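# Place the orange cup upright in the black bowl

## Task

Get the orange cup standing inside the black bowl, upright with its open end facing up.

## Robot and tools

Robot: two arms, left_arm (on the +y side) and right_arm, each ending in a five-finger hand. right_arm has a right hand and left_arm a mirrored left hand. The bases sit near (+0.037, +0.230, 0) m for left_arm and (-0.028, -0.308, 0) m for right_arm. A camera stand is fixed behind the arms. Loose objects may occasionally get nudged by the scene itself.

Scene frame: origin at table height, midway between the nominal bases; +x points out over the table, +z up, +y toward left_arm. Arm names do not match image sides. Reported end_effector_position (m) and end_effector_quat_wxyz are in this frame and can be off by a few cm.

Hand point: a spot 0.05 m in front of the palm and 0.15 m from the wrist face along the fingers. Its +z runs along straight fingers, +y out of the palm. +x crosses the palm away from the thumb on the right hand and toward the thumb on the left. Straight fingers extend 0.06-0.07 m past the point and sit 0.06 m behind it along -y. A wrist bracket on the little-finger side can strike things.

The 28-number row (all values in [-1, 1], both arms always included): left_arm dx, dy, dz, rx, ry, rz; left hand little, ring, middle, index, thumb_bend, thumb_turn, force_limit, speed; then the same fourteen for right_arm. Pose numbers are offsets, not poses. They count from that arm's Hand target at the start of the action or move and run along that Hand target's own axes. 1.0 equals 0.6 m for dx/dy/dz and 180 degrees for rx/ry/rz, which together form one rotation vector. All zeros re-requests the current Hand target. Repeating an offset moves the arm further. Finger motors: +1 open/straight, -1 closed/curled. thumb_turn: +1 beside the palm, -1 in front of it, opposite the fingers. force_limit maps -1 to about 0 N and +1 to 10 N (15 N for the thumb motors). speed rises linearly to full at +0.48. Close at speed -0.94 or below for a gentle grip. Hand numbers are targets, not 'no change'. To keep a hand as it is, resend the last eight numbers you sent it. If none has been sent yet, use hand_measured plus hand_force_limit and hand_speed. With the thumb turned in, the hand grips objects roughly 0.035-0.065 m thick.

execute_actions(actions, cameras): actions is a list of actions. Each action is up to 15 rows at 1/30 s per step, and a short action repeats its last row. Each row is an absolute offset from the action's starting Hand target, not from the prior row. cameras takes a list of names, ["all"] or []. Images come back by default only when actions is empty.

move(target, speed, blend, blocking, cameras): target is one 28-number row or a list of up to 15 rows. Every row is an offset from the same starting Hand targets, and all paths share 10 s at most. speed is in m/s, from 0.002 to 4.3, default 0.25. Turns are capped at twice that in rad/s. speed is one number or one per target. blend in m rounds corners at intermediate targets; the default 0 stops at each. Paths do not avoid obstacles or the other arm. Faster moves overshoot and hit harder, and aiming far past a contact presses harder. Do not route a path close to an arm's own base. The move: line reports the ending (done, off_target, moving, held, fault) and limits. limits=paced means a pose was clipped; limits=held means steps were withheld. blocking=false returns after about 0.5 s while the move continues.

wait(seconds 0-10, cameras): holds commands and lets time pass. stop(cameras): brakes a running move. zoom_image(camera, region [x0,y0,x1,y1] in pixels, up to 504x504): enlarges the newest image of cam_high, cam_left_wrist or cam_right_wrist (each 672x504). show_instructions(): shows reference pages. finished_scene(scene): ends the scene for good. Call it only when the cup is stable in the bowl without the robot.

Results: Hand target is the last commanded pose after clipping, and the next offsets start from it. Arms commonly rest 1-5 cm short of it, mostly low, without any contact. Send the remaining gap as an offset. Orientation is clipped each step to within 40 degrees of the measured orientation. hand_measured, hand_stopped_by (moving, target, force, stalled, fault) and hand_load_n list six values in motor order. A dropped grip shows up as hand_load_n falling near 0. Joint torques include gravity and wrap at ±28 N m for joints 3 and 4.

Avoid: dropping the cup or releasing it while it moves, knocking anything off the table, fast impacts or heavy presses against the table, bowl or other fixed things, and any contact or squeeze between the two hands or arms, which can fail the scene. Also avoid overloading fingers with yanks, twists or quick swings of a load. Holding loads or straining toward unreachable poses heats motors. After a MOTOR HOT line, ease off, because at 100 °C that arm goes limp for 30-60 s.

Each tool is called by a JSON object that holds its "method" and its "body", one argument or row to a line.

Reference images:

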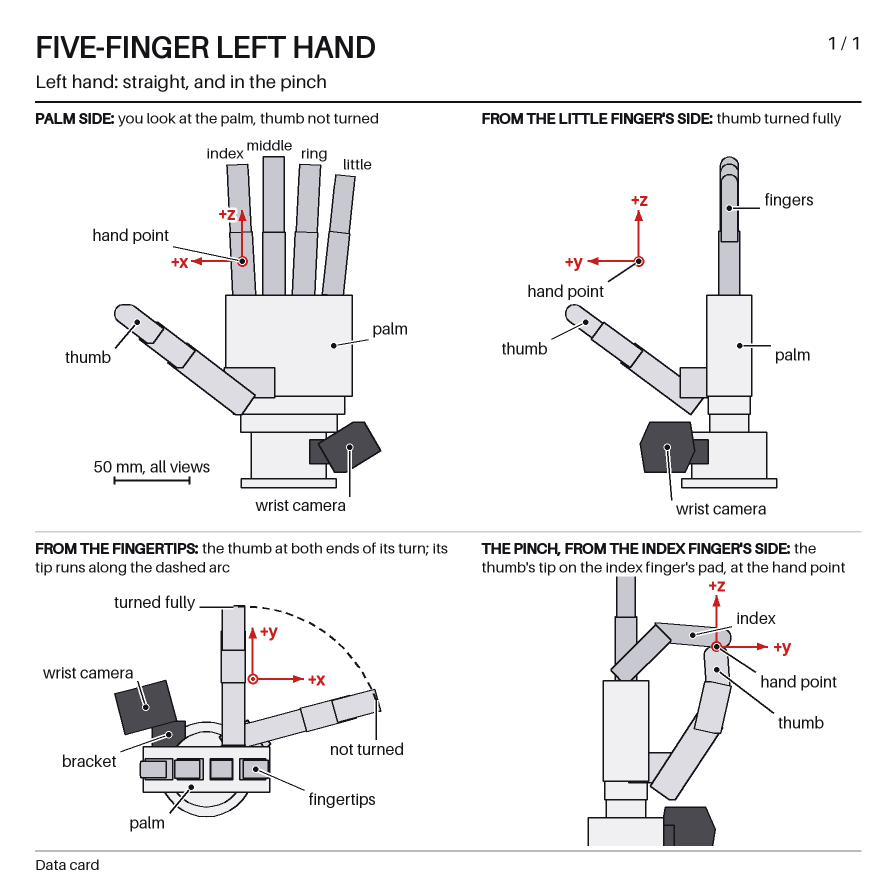

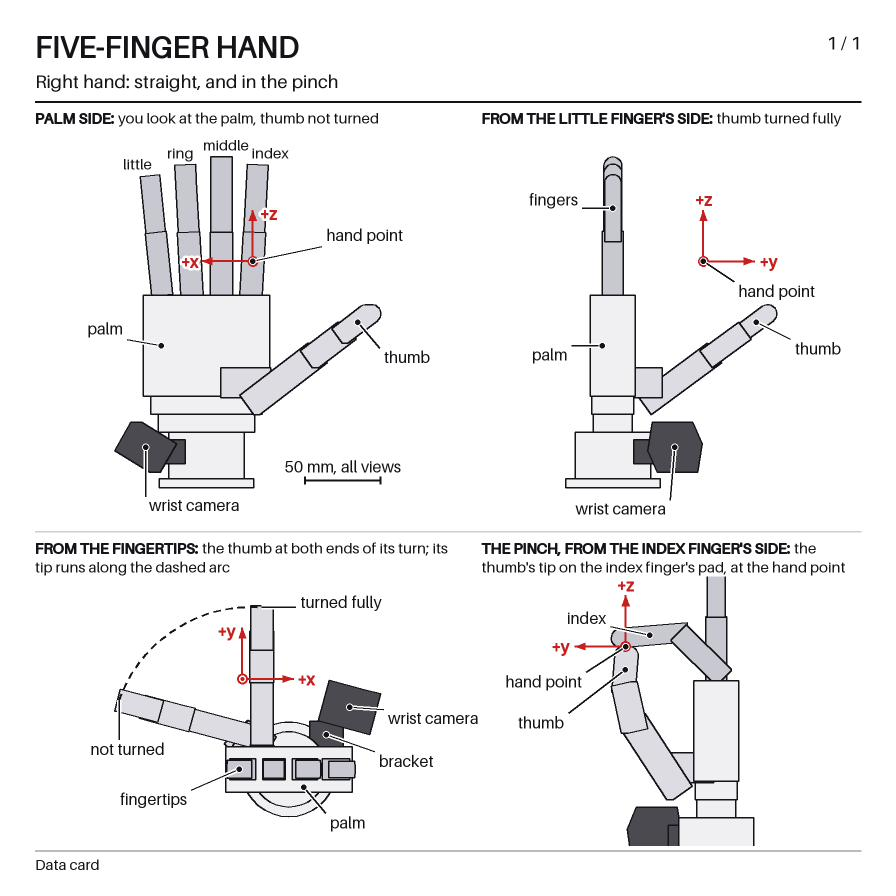

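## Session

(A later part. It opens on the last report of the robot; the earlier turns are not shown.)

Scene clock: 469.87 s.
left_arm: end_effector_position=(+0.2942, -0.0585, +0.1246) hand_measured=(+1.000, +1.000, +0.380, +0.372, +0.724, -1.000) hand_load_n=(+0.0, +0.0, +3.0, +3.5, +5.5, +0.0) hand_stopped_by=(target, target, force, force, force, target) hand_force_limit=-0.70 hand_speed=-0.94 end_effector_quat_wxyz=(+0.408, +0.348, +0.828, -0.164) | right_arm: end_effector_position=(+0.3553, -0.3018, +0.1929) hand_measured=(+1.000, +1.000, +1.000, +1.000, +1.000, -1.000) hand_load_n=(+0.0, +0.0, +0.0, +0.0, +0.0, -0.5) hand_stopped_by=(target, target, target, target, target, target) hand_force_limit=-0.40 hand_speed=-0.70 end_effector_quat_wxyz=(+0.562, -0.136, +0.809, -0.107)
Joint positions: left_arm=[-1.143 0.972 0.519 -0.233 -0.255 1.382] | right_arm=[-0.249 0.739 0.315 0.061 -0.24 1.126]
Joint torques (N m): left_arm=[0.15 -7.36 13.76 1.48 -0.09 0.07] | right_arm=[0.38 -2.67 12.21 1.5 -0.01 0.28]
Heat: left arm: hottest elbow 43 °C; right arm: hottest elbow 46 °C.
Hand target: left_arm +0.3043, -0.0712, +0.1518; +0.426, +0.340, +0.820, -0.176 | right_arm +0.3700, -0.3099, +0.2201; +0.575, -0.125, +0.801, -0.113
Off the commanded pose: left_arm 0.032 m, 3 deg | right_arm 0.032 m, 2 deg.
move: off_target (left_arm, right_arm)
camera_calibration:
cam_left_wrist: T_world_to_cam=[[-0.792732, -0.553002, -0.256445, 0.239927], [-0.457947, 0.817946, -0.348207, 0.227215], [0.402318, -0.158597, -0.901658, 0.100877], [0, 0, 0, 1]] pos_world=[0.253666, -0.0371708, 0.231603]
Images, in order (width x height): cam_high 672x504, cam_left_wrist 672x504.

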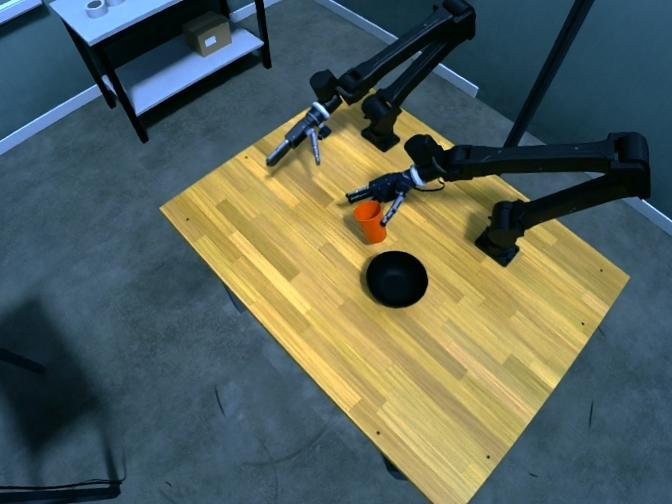

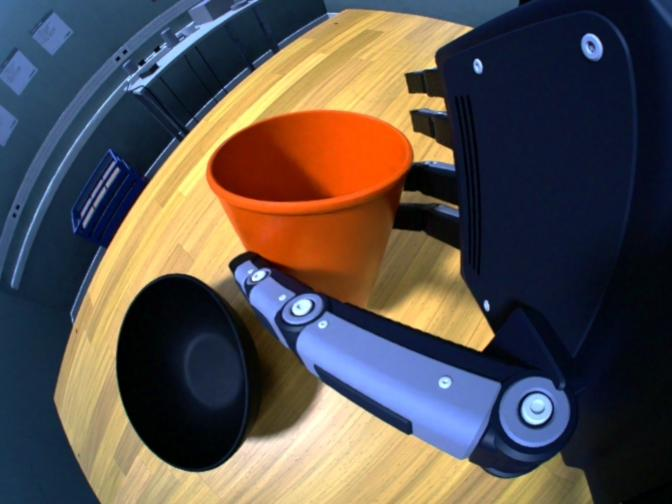

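{"method": "move", "body": {
  "target": [
    [-0.0223,0.1092,-0.084,-0.0578,-0.0477,-0.0647,1,1,-0.1,0,0.1,-1,-0.7,-0.94,0,0,0,0,0,0,1,1,1,1,1,-1,-0.4,-0.7],
    [0.0197,0.2427,-0.1383,-0.1285,-0.1059,-0.1437,1,1,-0.1,0,0.1,-1,-0.7,-0.94,0,0,0,0,0,0,1,1,1,1,1,-1,-0.4,-0.7]
  ],
  "speed": 0.22,
  "blend": 0.05,
  "cameras": ["cam_left_wrist","cam_high"]
}}

{"method": "zoom_image", "body": {
  "camera": "cam_high",
  "region": [320, 180, 460, 320]
}}

Scene clock: 499.13 s.
left_arm: end_effector_position=(+0.3513, +0.0842, +0.1818) hand_measured=(+1.000, +1.000, +0.380, +0.372, +0.724, -1.000) hand_load_n=(+0.0, +0.0, +3.0, +3.5, +5.5, +0.5) hand_stopped_by=(target, target, force, force, force, target) hand_force_limit=-0.70 hand_speed=-0.94 end_effector_quat_wxyz=(+0.554, +0.037, +0.819, -0.145) | right_arm: end_effector_position=(+0.3553, -0.3018, +0.1929) hand_measured=(+1.000, +1.000, +1.000, +1.000, +1.000, -1.000) hand_load_n=(+0.0, +0.0, +0.0, +0.0, +0.0, -0.5) hand_stopped_by=(target, target, target, target, target, target) hand_force_limit=-0.40 hand_speed=-0.70 end_effector_quat_wxyz=(+0.562, -0.136, +0.809, -0.107)
Joint positions: left_arm=[-0.849 0.662 0.4 -0.137 -0.476 1.169] | right_arm=[-0.249 0.739 0.315 0.061 -0.24 1.126]
Joint torques (N m): left_arm=[0.21 -3.72 10.7 2.47 -0.12 -0.06] | right_arm=[0.38 -2.67 12.22 1.5 -0.01 0.28]
Heat: left arm: hottest elbow 44 °C; right arm: hottest elbow 48 °C.
Hand target: left_arm +0.3544, +0.0846, +0.1900; +0.563, +0.025, +0.812, -0.153 | right_arm +0.3700, -0.3099, +0.2201; +0.575, -0.125, +0.801, -0.113
Off the commanded pose: left_arm 0.009 m, 2 deg | right_arm 0.032 m, 2 deg.
move: off_target (right_arm)
camera_calibration:
cam_left_wrist: T_world_to_cam=[[-0.306942, -0.947423, -0.0904267, 0.211083], [-0.711302, 0.291491, -0.639596, 0.342799], [0.632326, -0.131998, -0.763374, 0.0440526], [0, 0, 0, 1]] pos_world=[0.280768, 0.105877, 0.271969]
Images, in order (width x height): cam_high 672x504, cam_left_wrist 672x504.

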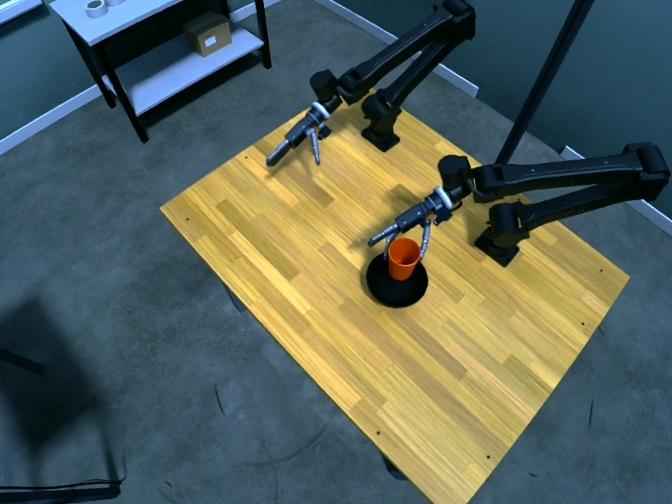

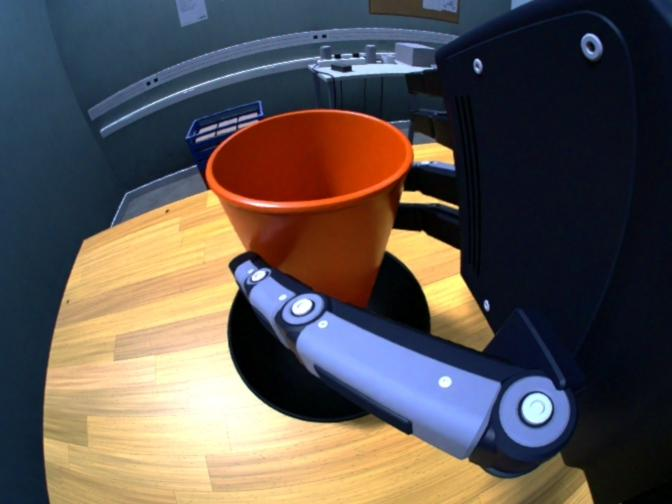

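Scaled by 3.600 from the camera's 672x504 image, which has a finer 960x720 frame.

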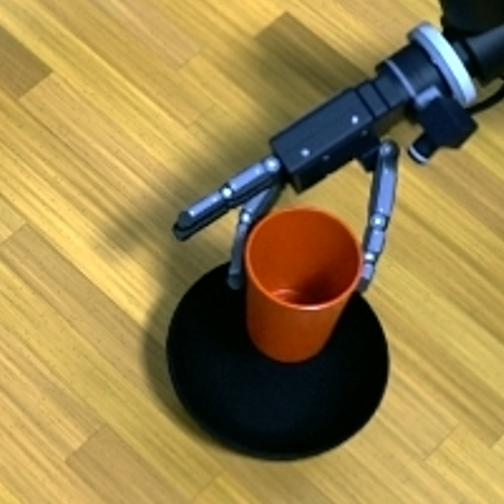

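{"method": "move", "body": {
  "target": [0.1218,0.0163,0.0288,0,0,0,1,1,-0.1,0,0.1,-1,-0.7,-0.94,0,0,0,0,0,0,1,1,1,1,1,-1,-0.4,-0.7],
  "speed": 0.12,
  "cameras": ["cam_left_wrist","cam_high"]
}}

{"method": "zoom_image", "body": {
  "camera": "cam_high",
  "region": [320, 180, 460, 320]
}}

Scene clock: 506.80 s.
left_arm: end_effector_position=(+0.3443, +0.0850, +0.1119) hand_measured=(+1.000, +1.000, +0.380, +0.372, +0.724, -1.000) hand_load_n=(+0.0, +0.0, +3.0, +3.5, +5.5, +0.5) hand_stopped_by=(target, target, force, force, force, target) hand_force_limit=-0.70 hand_speed=-0.94 end_effector_quat_wxyz=(+0.559, +0.027, +0.816, -0.145) | right_arm: end_effector_position=(+0.3553, -0.3018, +0.1929) hand_measured=(+1.000, +1.000, +1.000, +1.000, +1.000, -1.000) hand_load_n=(+0.0, +0.0, +0.0, +0.0, +0.0, -0.5) hand_stopped_by=(target, target, target, target, target, target) hand_force_limit=-0.40 hand_speed=-0.70 end_effector_quat_wxyz=(+0.562, -0.136, +0.809, -0.107)
Joint positions: left_arm=[-0.881 0.794 0.235 0.167 -0.52 1.146] | right_arm=[-0.249 0.739 0.315 0.061 -0.24 1.126]
Joint torques (N m): left_arm=[-1.55 -2.55 9.62 2.54 -0.19 -0.05] | right_arm=[0.38 -2.67 12.22 1.51 -0.01 0.28]
Heat: left arm: hottest elbow 44 °C; right arm: hottest elbow 48 °C.
Hand target: left_arm +0.3454, +0.0796, +0.1149; +0.563, +0.025, +0.812, -0.153 | right_arm +0.3700, -0.3099, +0.2201; +0.575, -0.125, +0.801, -0.113
Off the commanded pose: left_arm 0.006 m, 1 deg | right_arm 0.032 m, 2 deg.
move: off_target (right_arm)
camera_calibration:
cam_left_wrist: T_world_to_cam=[[-0.290253, -0.953557, -0.08051, 0.197038], [-0.709092, 0.270808, -0.651039, 0.295197], [0.642606, -0.131877, -0.754762, -0.0093823], [0, 0, 0, 1]] pos_world=[0.272542, 0.106708, 0.200967]
Images, in order (width x height): cam_high 672x504, cam_left_wrist 672x504.

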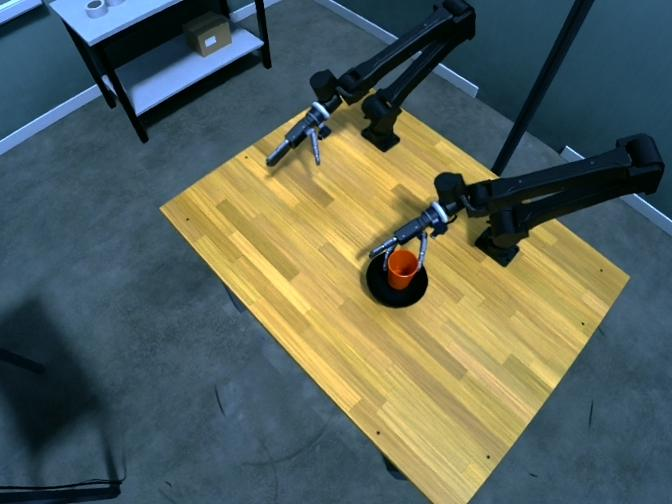

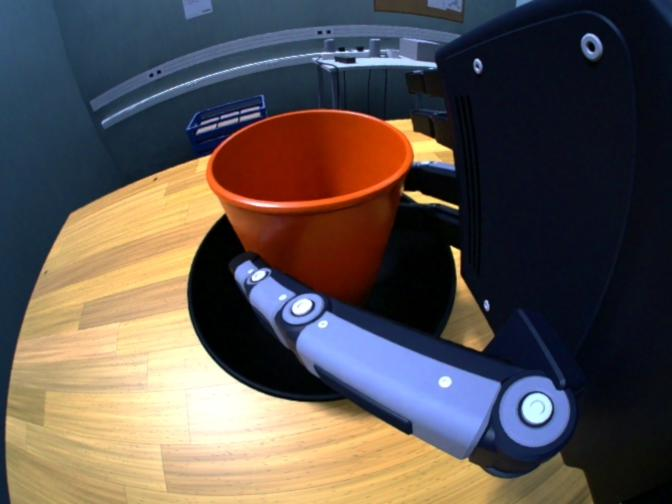

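Scaled by 3.600 from the camera's 672x504 image, which has a finer 960x720 frame.

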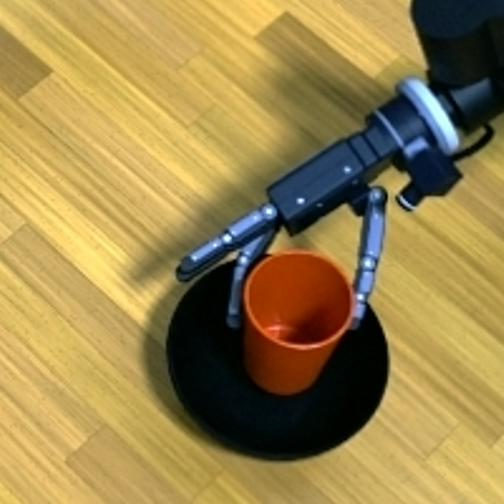

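{"method": "move", "body": {
  "target": [0.0380,0.0124,0.0124,0.0081,-0.0047,-0.0201,1,1,-0.1,0,0.1,-1,-0.7,-0.94,0,0,0,0,0,0,1,1,1,1,1,-1,-0.4,-0.7],
  "speed": 0.07,
  "cameras": ["cam_high"]
}}

{"method": "zoom_image", "body": {
  "camera": "cam_high",
  "region": [320, 180, 460, 320]
}}

Scene clock: 513.00 s.
left_arm: end_effector_position=(+0.3423, +0.0818, +0.0879) hand_measured=(+1.000, +1.000, +0.380, +0.372, +0.724, -1.000) hand_load_n=(+0.0, +0.0, +3.0, +3.5, +5.5, +0.0) hand_stopped_by=(target, target, force, force, force, target) hand_force_limit=-0.70 hand_speed=-0.94 end_effector_quat_wxyz=(+0.560, +0.014, +0.809, -0.177) | right_arm: end_effector_position=(+0.3553, -0.3018, +0.1929) hand_measured=(+1.000, +1.000, +1.000, +1.000, +1.000, -1.000) hand_load_n=(+0.0, +0.0, +0.0, -0.5, +0.0, -0.5) hand_stopped_by=(target, target, target, target, target, target) hand_force_limit=-0.40 hand_speed=-0.70 end_effector_quat_wxyz=(+0.562, -0.136, +0.809, -0.107)
Joint positions: left_arm=[-0.867 0.864 0.171 0.336 -0.478 1.111] | right_arm=[-0.249 0.739 0.315 0.061 -0.24 1.126]
Joint torques (N m): left_arm=[0.09 -2.32 8.85 2.44 -0.02 -0.07] | right_arm=[0.38 -2.67 12.22 1.5 -0.01 0.28]
Heat: left arm: hottest elbow 44 °C; right arm: hottest elbow 49 °C.
Hand target: left_arm +0.3455, +0.0815, +0.0900; +0.564, +0.005, +0.806, -0.181 | right_arm +0.3700, -0.3099, +0.2201; +0.575, -0.125, +0.801, -0.113
Off the commanded pose: left_arm 0.004 m, 1 deg | right_arm 0.032 m, 2 deg.
move: off_target (right_arm)
Images, in order (width x height): cam_high 672x504.

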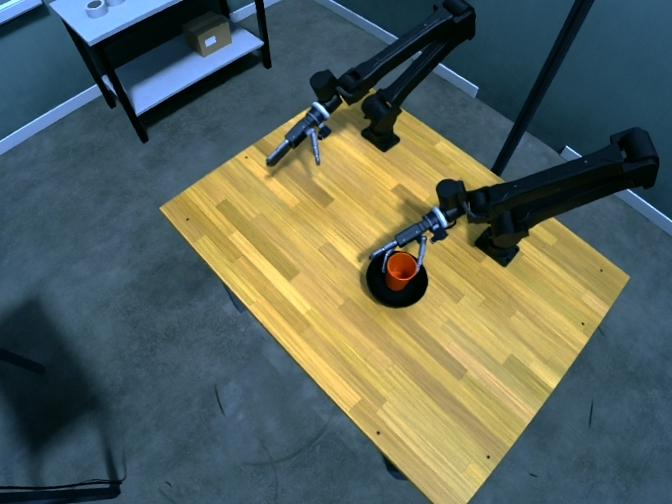

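Scaled by 3.600 from the camera's 672x504 image, which has a finer 960x720 frame.

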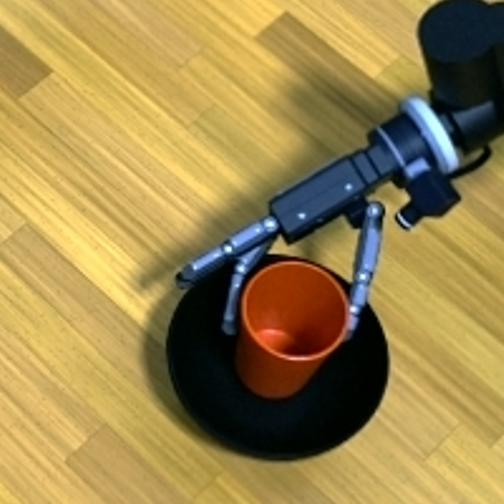

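{"method": "move", "body": {
  "target": [0.01518,0.00477,0.00499,0,0,0,1,1,-0.1,0,0.1,-1,-0.7,-0.94,0,0,0,0,0,0,1,1,1,1,1,-1,-0.4,-0.7],
  "speed": 0.04,
  "cameras": ["cam_high"]
}}

Scene clock: 521.83 s.
left_arm: end_effector_position=(+0.3428, +0.0812, +0.0788) hand_measured=(+1.000, +1.000, +0.380, +0.372, +0.724, -1.000) hand_load_n=(+0.0, +0.0, +3.0, +3.0, +5.5, +0.5) hand_stopped_by=(target, target, force, force, force, target) hand_force_limit=-0.70 hand_speed=-0.94 end_effector_quat_wxyz=(+0.560, +0.013, +0.809, -0.178) | right_arm: end_effector_position=(+0.3553, -0.3018, +0.1929) hand_measured=(+1.000, +1.000, +1.000, +1.000, +1.000, -1.000) hand_load_n=(+0.0, +0.0, +0.0, +0.0, +0.0, +0.0) hand_stopped_by=(target, target, target, target, target, target) hand_force_limit=-0.40 hand_speed=-0.70 end_effector_quat_wxyz=(+0.562, -0.136, +0.809, -0.107)
Joint positions: left_arm=[-0.866 0.915 0.156 0.404 -0.478 1.111] | right_arm=[-0.249 0.739 0.315 0.061 -0.24 1.126]
Joint torques (N m): left_arm=[0.32 -3.25 8.21 2.54 -0.03 -0.06] | right_arm=[0.32 -2.67 12.21 1.51 -0.01 0.28]
Heat: left arm: hottest elbow 43 °C; right arm: hottest elbow 49 °C.
Hand target: left_arm +0.3455, +0.0817, +0.0799; +0.564, +0.005, +0.806, -0.181 | right_arm +0.3700, -0.3099, +0.2201; +0.575, -0.125, +0.801, -0.113
Off the commanded pose: left_arm 0.003 m, 1 deg | right_arm 0.032 m, 2 deg.
move: off_target (right_arm)
Images, in order (width x height): cam_high 672x504.

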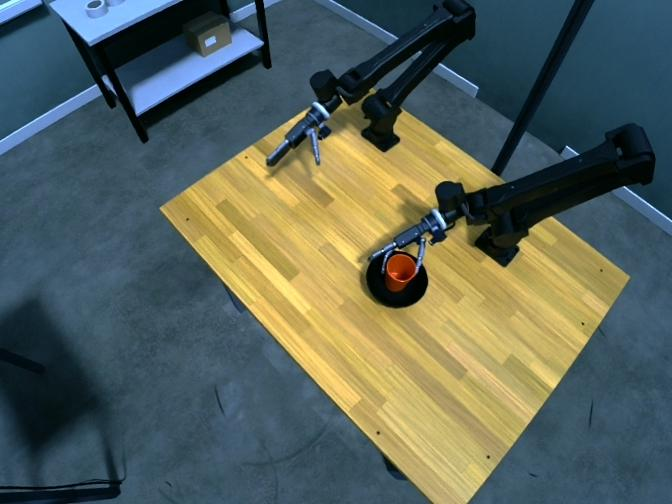

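{"method": "move", "body": {
  "target": [0.00911,0.00286,0.003,0,0,0,1,1,-0.1,0,0.1,-1,-0.7,-0.94,0,0,0,0,0,0,1,1,1,1,1,-1,-0.4,-0.7],
  "speed": 0.03,
  "cameras": ["cam_high"]
}}

{"method": "zoom_image", "body": {
  "camera": "cam_high",
  "region": [320, 180, 460, 320]
}}

Scene clock: 523.93 s.
left_arm: end_effector_position=(+0.3446, +0.0793, +0.0771) hand_measured=(+1.000, +1.000, +0.380, +0.372, +0.724, -1.000) hand_load_n=(+0.0, +0.0, +3.0, +1.0, +4.5, -0.5) hand_stopped_by=(target, target, force, force, force, target) hand_force_limit=-0.70 hand_speed=-0.94 end_effector_quat_wxyz=(+0.564, +0.011, +0.805, -0.182) | right_arm: end_effector_position=(+0.3553, -0.3018, +0.1929) hand_measured=(+1.000, +1.000, +1.000, +1.000, +1.000, -1.000) hand_load_n=(+0.0, +0.0, +0.0, +0.0, +0.0, +0.0) hand_stopped_by=(target, target, target, target, target, target) hand_force_limit=-0.40 hand_speed=-0.70 end_effector_quat_wxyz=(+0.562, -0.136, +0.809, -0.107)
Joint positions: left_arm=[-0.866 0.945 0.15 0.454 -0.478 1.111] | right_arm=[-0.249 0.739 0.315 0.061 -0.24 1.126]
Joint torques (N m): left_arm=[0.26 -2.73 7.75 2.41 -0.03 -0.09] | right_arm=[0.38 -2.73 12.21 1.5 -0.01 0.28]
Heat: left arm: hottest elbow 43 °C; right arm: hottest elbow 49 °C.
Hand target: left_arm +0.3455, +0.0816, +0.0739; +0.564, +0.005, +0.806, -0.181 | right_arm +0.3700, -0.3099, +0.2201; +0.575, -0.125, +0.801, -0.113
Off the commanded pose: left_arm 0.004 m, 1 deg | right_arm 0.032 m, 2 deg.
move: off_target (right_arm)
Images, in order (width x height): cam_high 672x504.

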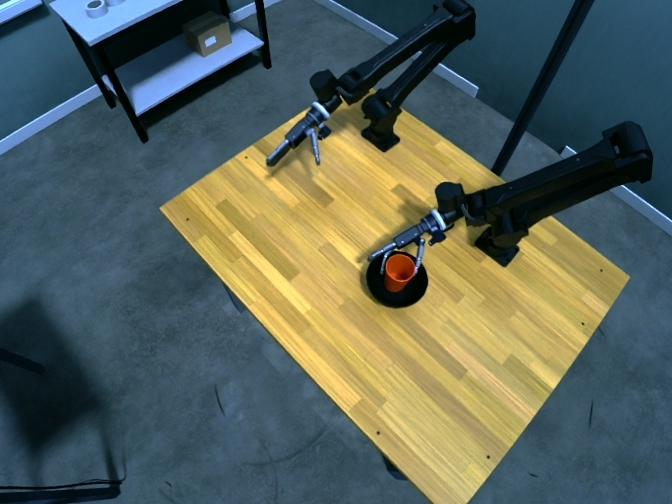

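Scaled by 3.600 from the camera's 672x504 image, which has a finer 960x720 frame.

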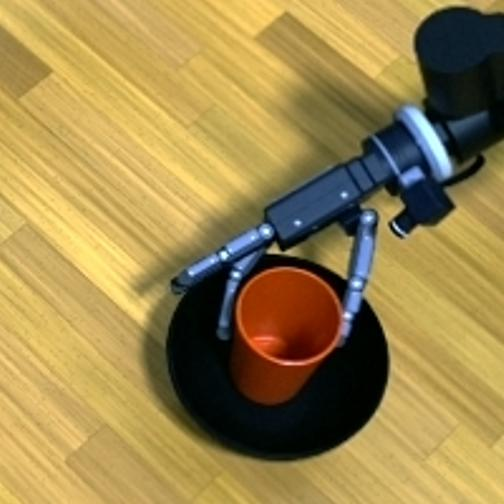

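{"method": "move", "body": {
  "target": [0.00607,0.00191,0.002,0,0,0,1,1,-0.1,0,0.1,-1,-0.7,-0.94,0,0,0,0,0,0,1,1,1,1,1,-1,-0.4,-0.7],
  "speed": 0.03,
  "cameras": ["cam_high"]
}}

{"method": "zoom_image", "body": {
  "camera": "cam_high",
  "region": [320, 180, 460, 320]
}}

Scene clock: 528.67 s.
left_arm: end_effector_position=(+0.3459, +0.0780, +0.0761) hand_measured=(+1.000, +1.000, +0.380, +0.370, +0.724, -1.000) hand_load_n=(+0.0, +0.0, +3.0, +0.0, +3.5, +0.0) hand_stopped_by=(target, target, force, force, force, target) hand_force_limit=-0.70 hand_speed=-0.94 end_effector_quat_wxyz=(+0.567, +0.009, +0.803, -0.185) | right_arm: end_effector_position=(+0.3553, -0.3018, +0.1929) hand_measured=(+1.000, +1.000, +1.000, +1.000, +1.000, -1.000) hand_load_n=(+0.0, +0.0, +0.0, +0.0, +0.0, -0.5) hand_stopped_by=(target, target, target, target, target, target) hand_force_limit=-0.40 hand_speed=-0.70 end_effector_quat_wxyz=(+0.562, -0.136, +0.809, -0.107)
Joint positions: left_arm=[-0.866 0.965 0.147 0.487 -0.478 1.111] | right_arm=[-0.249 0.739 0.315 0.061 -0.24 1.126]
Joint torques (N m): left_arm=[-0.09 -2.67 7.28 2.14 -0.02 -0.07] | right_arm=[0.38 -2.67 12.22 1.51 -0.01 0.28]
Heat: left arm: hottest elbow 43 °C; right arm: hottest elbow 49 °C.
Hand target: left_arm +0.3455, +0.0816, +0.0699; +0.564, +0.006, +0.806, -0.181 | right_arm +0.3700, -0.3099, +0.2201; +0.575, -0.125, +0.801, -0.113
Off the commanded pose: left_arm 0.007 m, 1 deg | right_arm 0.032 m, 2 deg.
move: off_target (right_arm)
Images, in order (width x height): cam_high 672x504.

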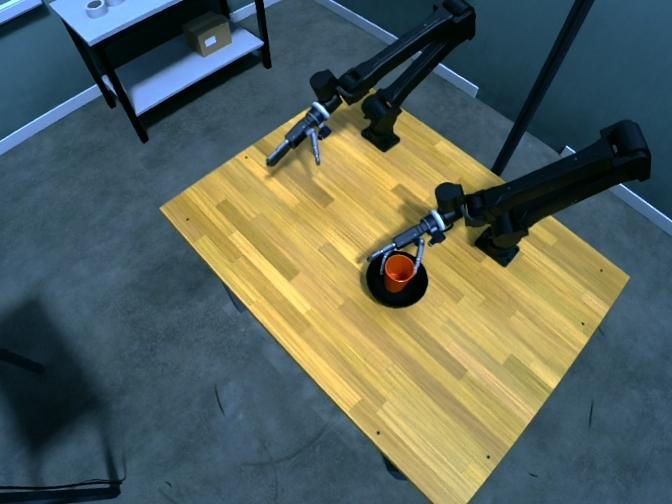

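Scaled by 3.600 from the camera's 672x504 image, which has a finer 960x720 frame.

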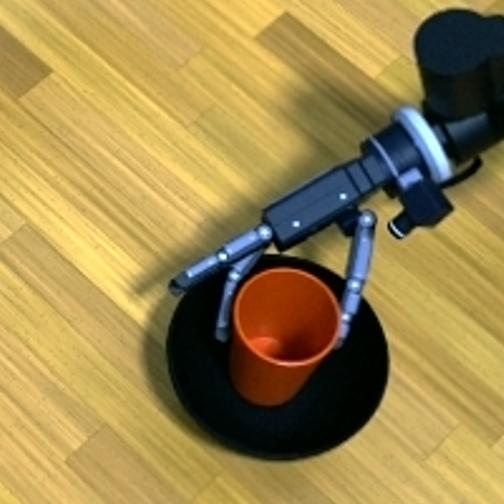

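{"method": "move", "body": {
  "target": [
    [-0.00911,-0.00286,-0.003,0,0,0,1,1,-0.1,0,0.1,-1,-0.7,-0.94,0,0,0,0,0,0,1,1,1,1,1,-1,-0.4,-0.7],
    [-0.00911,-0.00286,-0.003,0,0,0,1,1,0.55,0.55,0.8,-1,-0.4,-0.9,0,0,0,0,0,0,1,1,1,1,1,-1,-0.4,-0.7]
  ],
  "speed": 0.03,
  "cameras": ["cam_high"]
}}

{"method": "zoom_image", "body": {
  "camera": "cam_high",
  "region": [320, 180, 460, 320]
}}

Scene clock: 533.27 s.
left_arm: end_effector_position=(+0.3446, +0.0808, +0.0751) hand_measured=(+1.000, +1.000, +0.550, +0.550, +0.800, -1.000) hand_load_n=(+0.0, +0.0, +0.0, +0.0, +0.0, +0.0) hand_stopped_by=(target, target, target, target, target, target) hand_force_limit=-0.40 hand_speed=-0.90 end_effector_quat_wxyz=(+0.564, +0.010, +0.806, -0.180) | right_arm: end_effector_position=(+0.3553, -0.3018, +0.1929) hand_measured=(+1.000, +1.000, +1.000, +1.000, +1.000, -1.000) hand_load_n=(+0.0, +0.0, +0.0, +0.0, +0.0, +0.0) hand_stopped_by=(target, target, target, target, target, target) hand_force_limit=-0.40 hand_speed=-0.70 end_effector_quat_wxyz=(+0.562, -0.136, +0.809, -0.107)
Joint positions: left_arm=[-0.864 0.952 0.147 0.462 -0.479 1.111] | right_arm=[-0.249 0.739 0.315 0.061 -0.24 1.126]
Joint torques (N m): left_arm=[-0.03 -4.37 8.17 1.59 0.01 -0.06] | right_arm=[0.38 -2.67 12.22 1.5 -0.01 0.28]
Heat: left arm: hottest elbow 43 °C; right arm: hottest elbow 49 °C.
Hand target: left_arm +0.3455, +0.0816, +0.0759; +0.563, +0.006, +0.806, -0.181 | right_arm +0.3700, -0.3099, +0.2201; +0.575, -0.125, +0.801, -0.113
Off the commanded pose: left_arm 0.001 m, 1 deg | right_arm 0.032 m, 2 deg.
move: off_target (right_arm)
Images, in order (width x height): cam_high 672x504.

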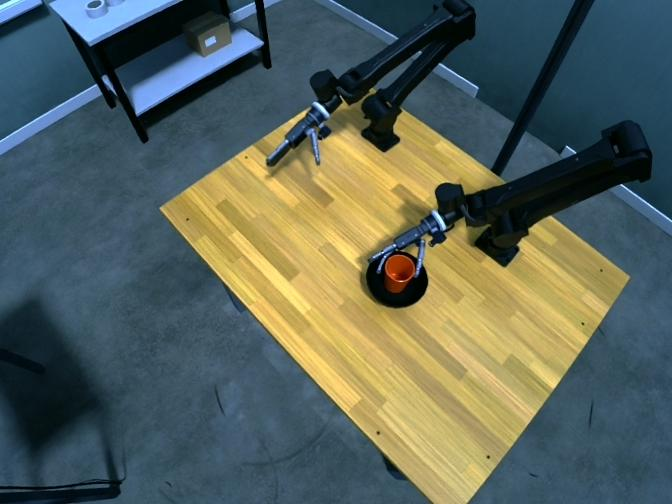

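Scaled by 3.600 from the camera's 672x504 image, which has a finer 960x720 frame.

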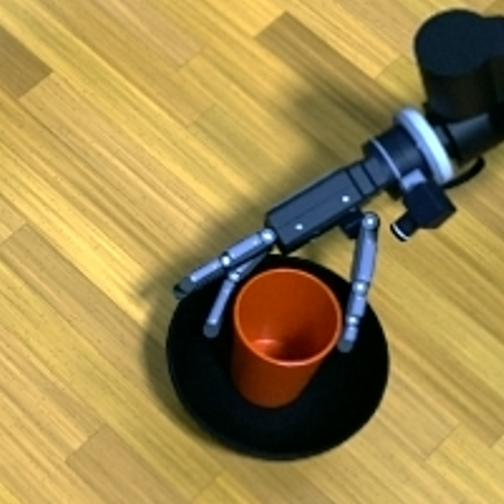

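{"method": "move", "body": {
  "target": [
    [0,0,0,0,0,0,1,1,0.55,0.55,1,-1,-0.4,-0.85,0,0,0,0,0,0,1,1,1,1,1,-1,-0.4,-0.7],
    [-0.04424,-0.02054,-0.01298,0,0,0,1,1,0.55,0.55,1,-1,-0.4,-0.85,0,0,0,0,0,0,1,1,1,1,1,-1,-0.4,-0.7]
  ],
  "speed": 0.05,
  "cameras": ["cam_high"]
}}

{"method": "zoom_image", "body": {
  "camera": "cam_high",
  "region": [320, 180, 460, 320]
}}

Scene clock: 545.17 s.
left_arm: end_effector_position=(+0.3365, +0.0915, +0.0843) hand_measured=(+1.000, +1.000, +0.550, +0.550, +1.000, -1.000) hand_load_n=(+0.0, +0.0, +0.0, +0.0, +0.0, +0.0) hand_stopped_by=(target, target, target, target, target, target) hand_force_limit=-0.40 hand_speed=-0.85 end_effector_quat_wxyz=(+0.553, +0.013, +0.817, -0.164) | right_arm: end_effector_position=(+0.3553, -0.3018, +0.1929) hand_measured=(+1.000, +1.000, +1.000, +1.000, +1.000, -1.000) hand_load_n=(+0.0, +0.0, +0.0, +0.0, +0.0, +0.0) hand_stopped_by=(target, target, target, target, target, target) hand_force_limit=-0.40 hand_speed=-0.70 end_effector_quat_wxyz=(+0.562, -0.136, +0.809, -0.107)
Joint positions: left_arm=[-0.864 0.821 0.165 0.267 -0.488 1.109] | right_arm=[-0.249 0.739 0.315 0.061 -0.24 1.126]
Joint torques (N m): left_arm=[-1.32 -3.55 12.45 1.54 -0.16 -0.09] | right_arm=[0.32 -2.67 12.21 1.5 -0.01 0.28]
Heat: left arm: hottest elbow 42 °C; right arm: hottest elbow 50 °C.
Hand target: left_arm +0.3455, +0.0776, +0.1059; +0.563, +0.006, +0.806, -0.181 | right_arm +0.3700, -0.3099, +0.2201; +0.575, -0.125, +0.801, -0.113
Off the commanded pose: left_arm 0.027 m, 3 deg | right_arm 0.032 m, 2 deg.
move: off_target (left_arm, right_arm)
Images, in order (width x height): cam_high 672x504.

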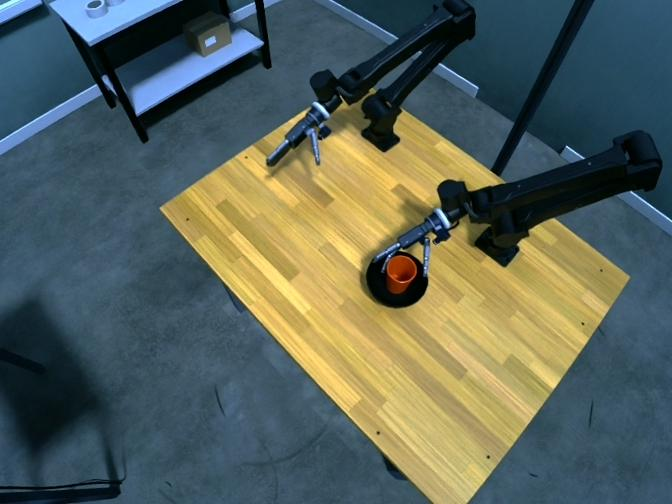

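Scaled by 3.600 from the camera's 672x504 image, which has a finer 960x720 frame.

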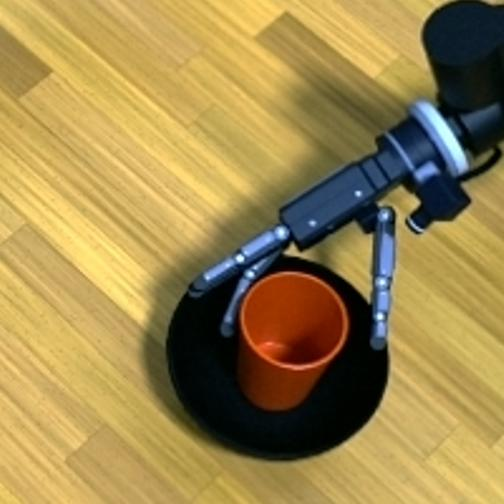

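{"method": "move", "body": {
  "target": [
    [0,0,0,0,0,0,1,1,1,1,1,-1,-0.4,-0.6,0,0,0,0,0,0,1,1,1,1,1,-1,-0.4,-0.7],
    [-0.1789,-0.0728,-0.0549,0,0,0,1,1,1,1,1,-1,-0.4,-0.6,0,0,0,0,0,0,1,1,1,1,1,-1,-0.4,-0.7]
  ],
  "speed": 0.12,
  "cameras": ["cam_high", "cam_left_wrist"]
}}

{"method": "zoom_image", "body": {
  "camera": "cam_high",
  "region": [320, 180, 460, 320]
}}

Scene clock: 551.53 s.
left_arm: end_effector_position=(+0.3413, +0.0775, +0.1983) hand_measured=(+1.000, +1.000, +1.000, +1.000, +1.000, -1.000) hand_load_n=(+0.0, +0.0, +0.5, +0.0, +0.0, +0.0) hand_stopped_by=(target, target, target, target, target, target) hand_force_limit=-0.40 hand_speed=-0.60 end_effector_quat_wxyz=(+0.552, +0.014, +0.818, -0.162) | right_arm: end_effector_position=(+0.3553, -0.3018, +0.1929) hand_measured=(+1.000, +1.000, +1.000, +1.000, +1.000, -1.000) hand_load_n=(+0.0, +0.0, +0.0, +0.0, +0.0, +0.0) hand_stopped_by=(target, target, target, target, target, target) hand_force_limit=-0.40 hand_speed=-0.70 end_effector_quat_wxyz=(+0.562, -0.136, +0.809, -0.107)
Joint positions: left_arm=[-0.895 0.629 0.438 -0.208 -0.518 1.096] | right_arm=[-0.249 0.739 0.315 0.061 -0.24 1.126]
Joint torques (N m): left_arm=[-1.26 -3.19 14.79 1.59 -0.17 -0.09] | right_arm=[0.38 -2.67 12.22 1.51 -0.01 0.28]
Heat: left arm: hottest elbow 43 °C; right arm: hottest elbow 50 °C.
Hand target: left_arm +0.3455, +0.0676, +0.2260; +0.563, +0.005, +0.806, -0.181 | right_arm +0.3700, -0.3099, +0.2201; +0.575, -0.125, +0.801, -0.113
Off the commanded pose: left_arm 0.030 m, 3 deg | right_arm 0.032 m, 2 deg.
move: off_target (left_arm, right_arm)
camera_calibration:
cam_left_wrist: T_world_to_cam=[[-0.29112, -0.956018, -0.0357666, 0.18762], [-0.721293, 0.243896, -0.648267, 0.357032], [0.628478, -0.162925, -0.760572, 0.0652348], [0, 0, 0, 1]] pos_world=[0.271146, 0.102917, 0.287778]
Images, in order (width x height): cam_high 672x504, cam_left_wrist 672x504.

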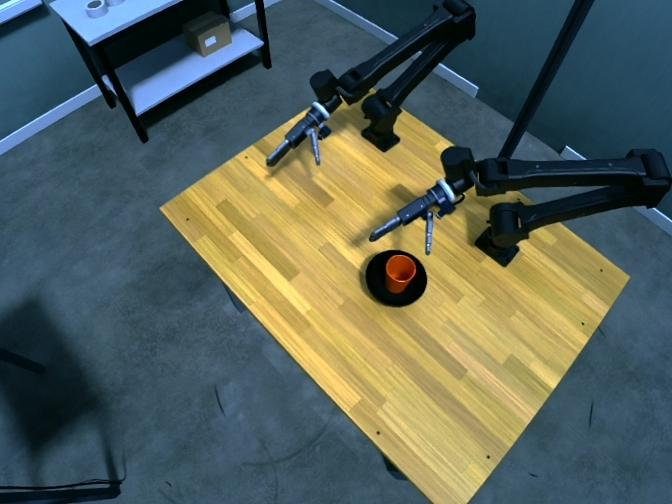

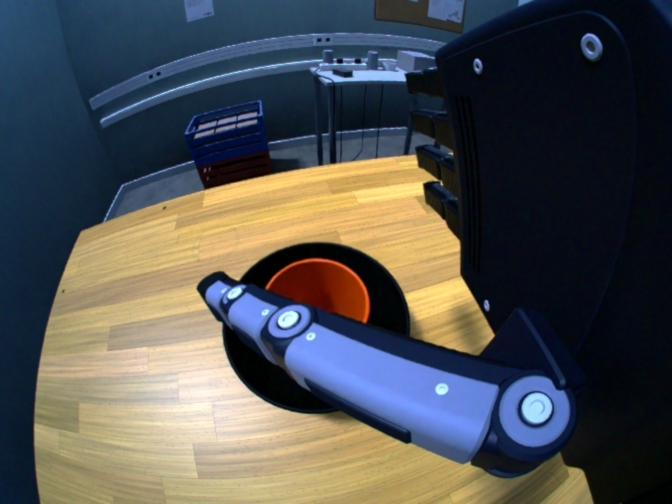

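Scaled by 3.600 from the camera's 672x504 image, which has a finer 960x720 frame.

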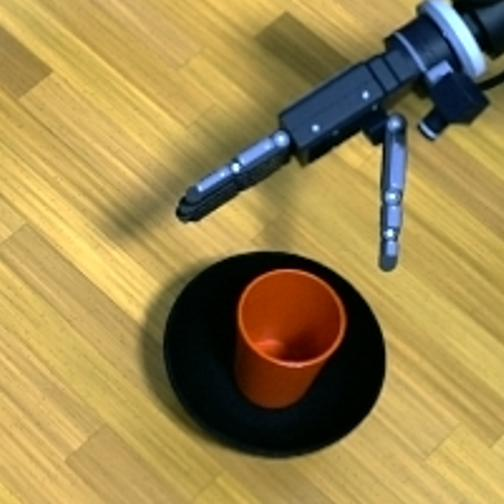

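{"method": "zoom_image", "body": {
  "camera": "cam_high",
  "region": [355, 240, 440, 315]
}}

{"method": "zoom_image", "body": {
  "camera": "cam_left_wrist",
  "region": [180, 220, 440, 430]
}}

Scaled by 5.929 from the camera's 672x504 image, which has a finer 960x720 frame.

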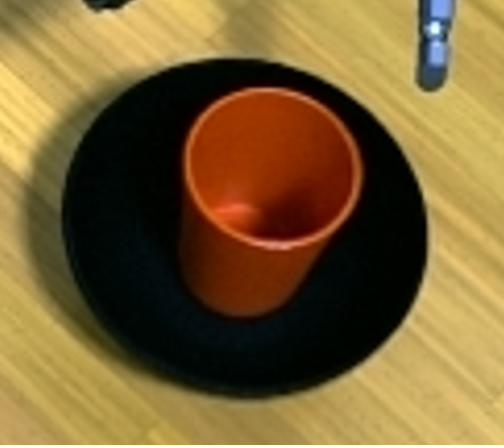

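Scaled by 1.938 from the camera's 672x504 image, which has a finer 960x720 frame.

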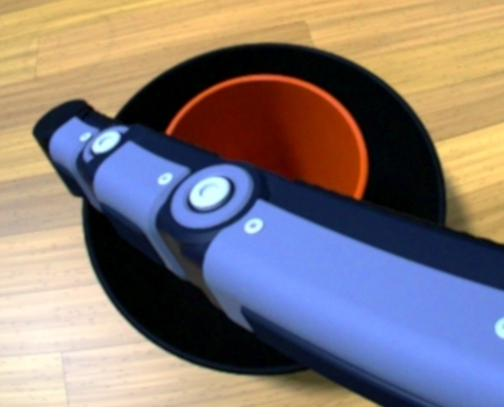

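{"method": "finished_scene", "body": {
  "scene": 3
}}

The scene is finished: the task was done.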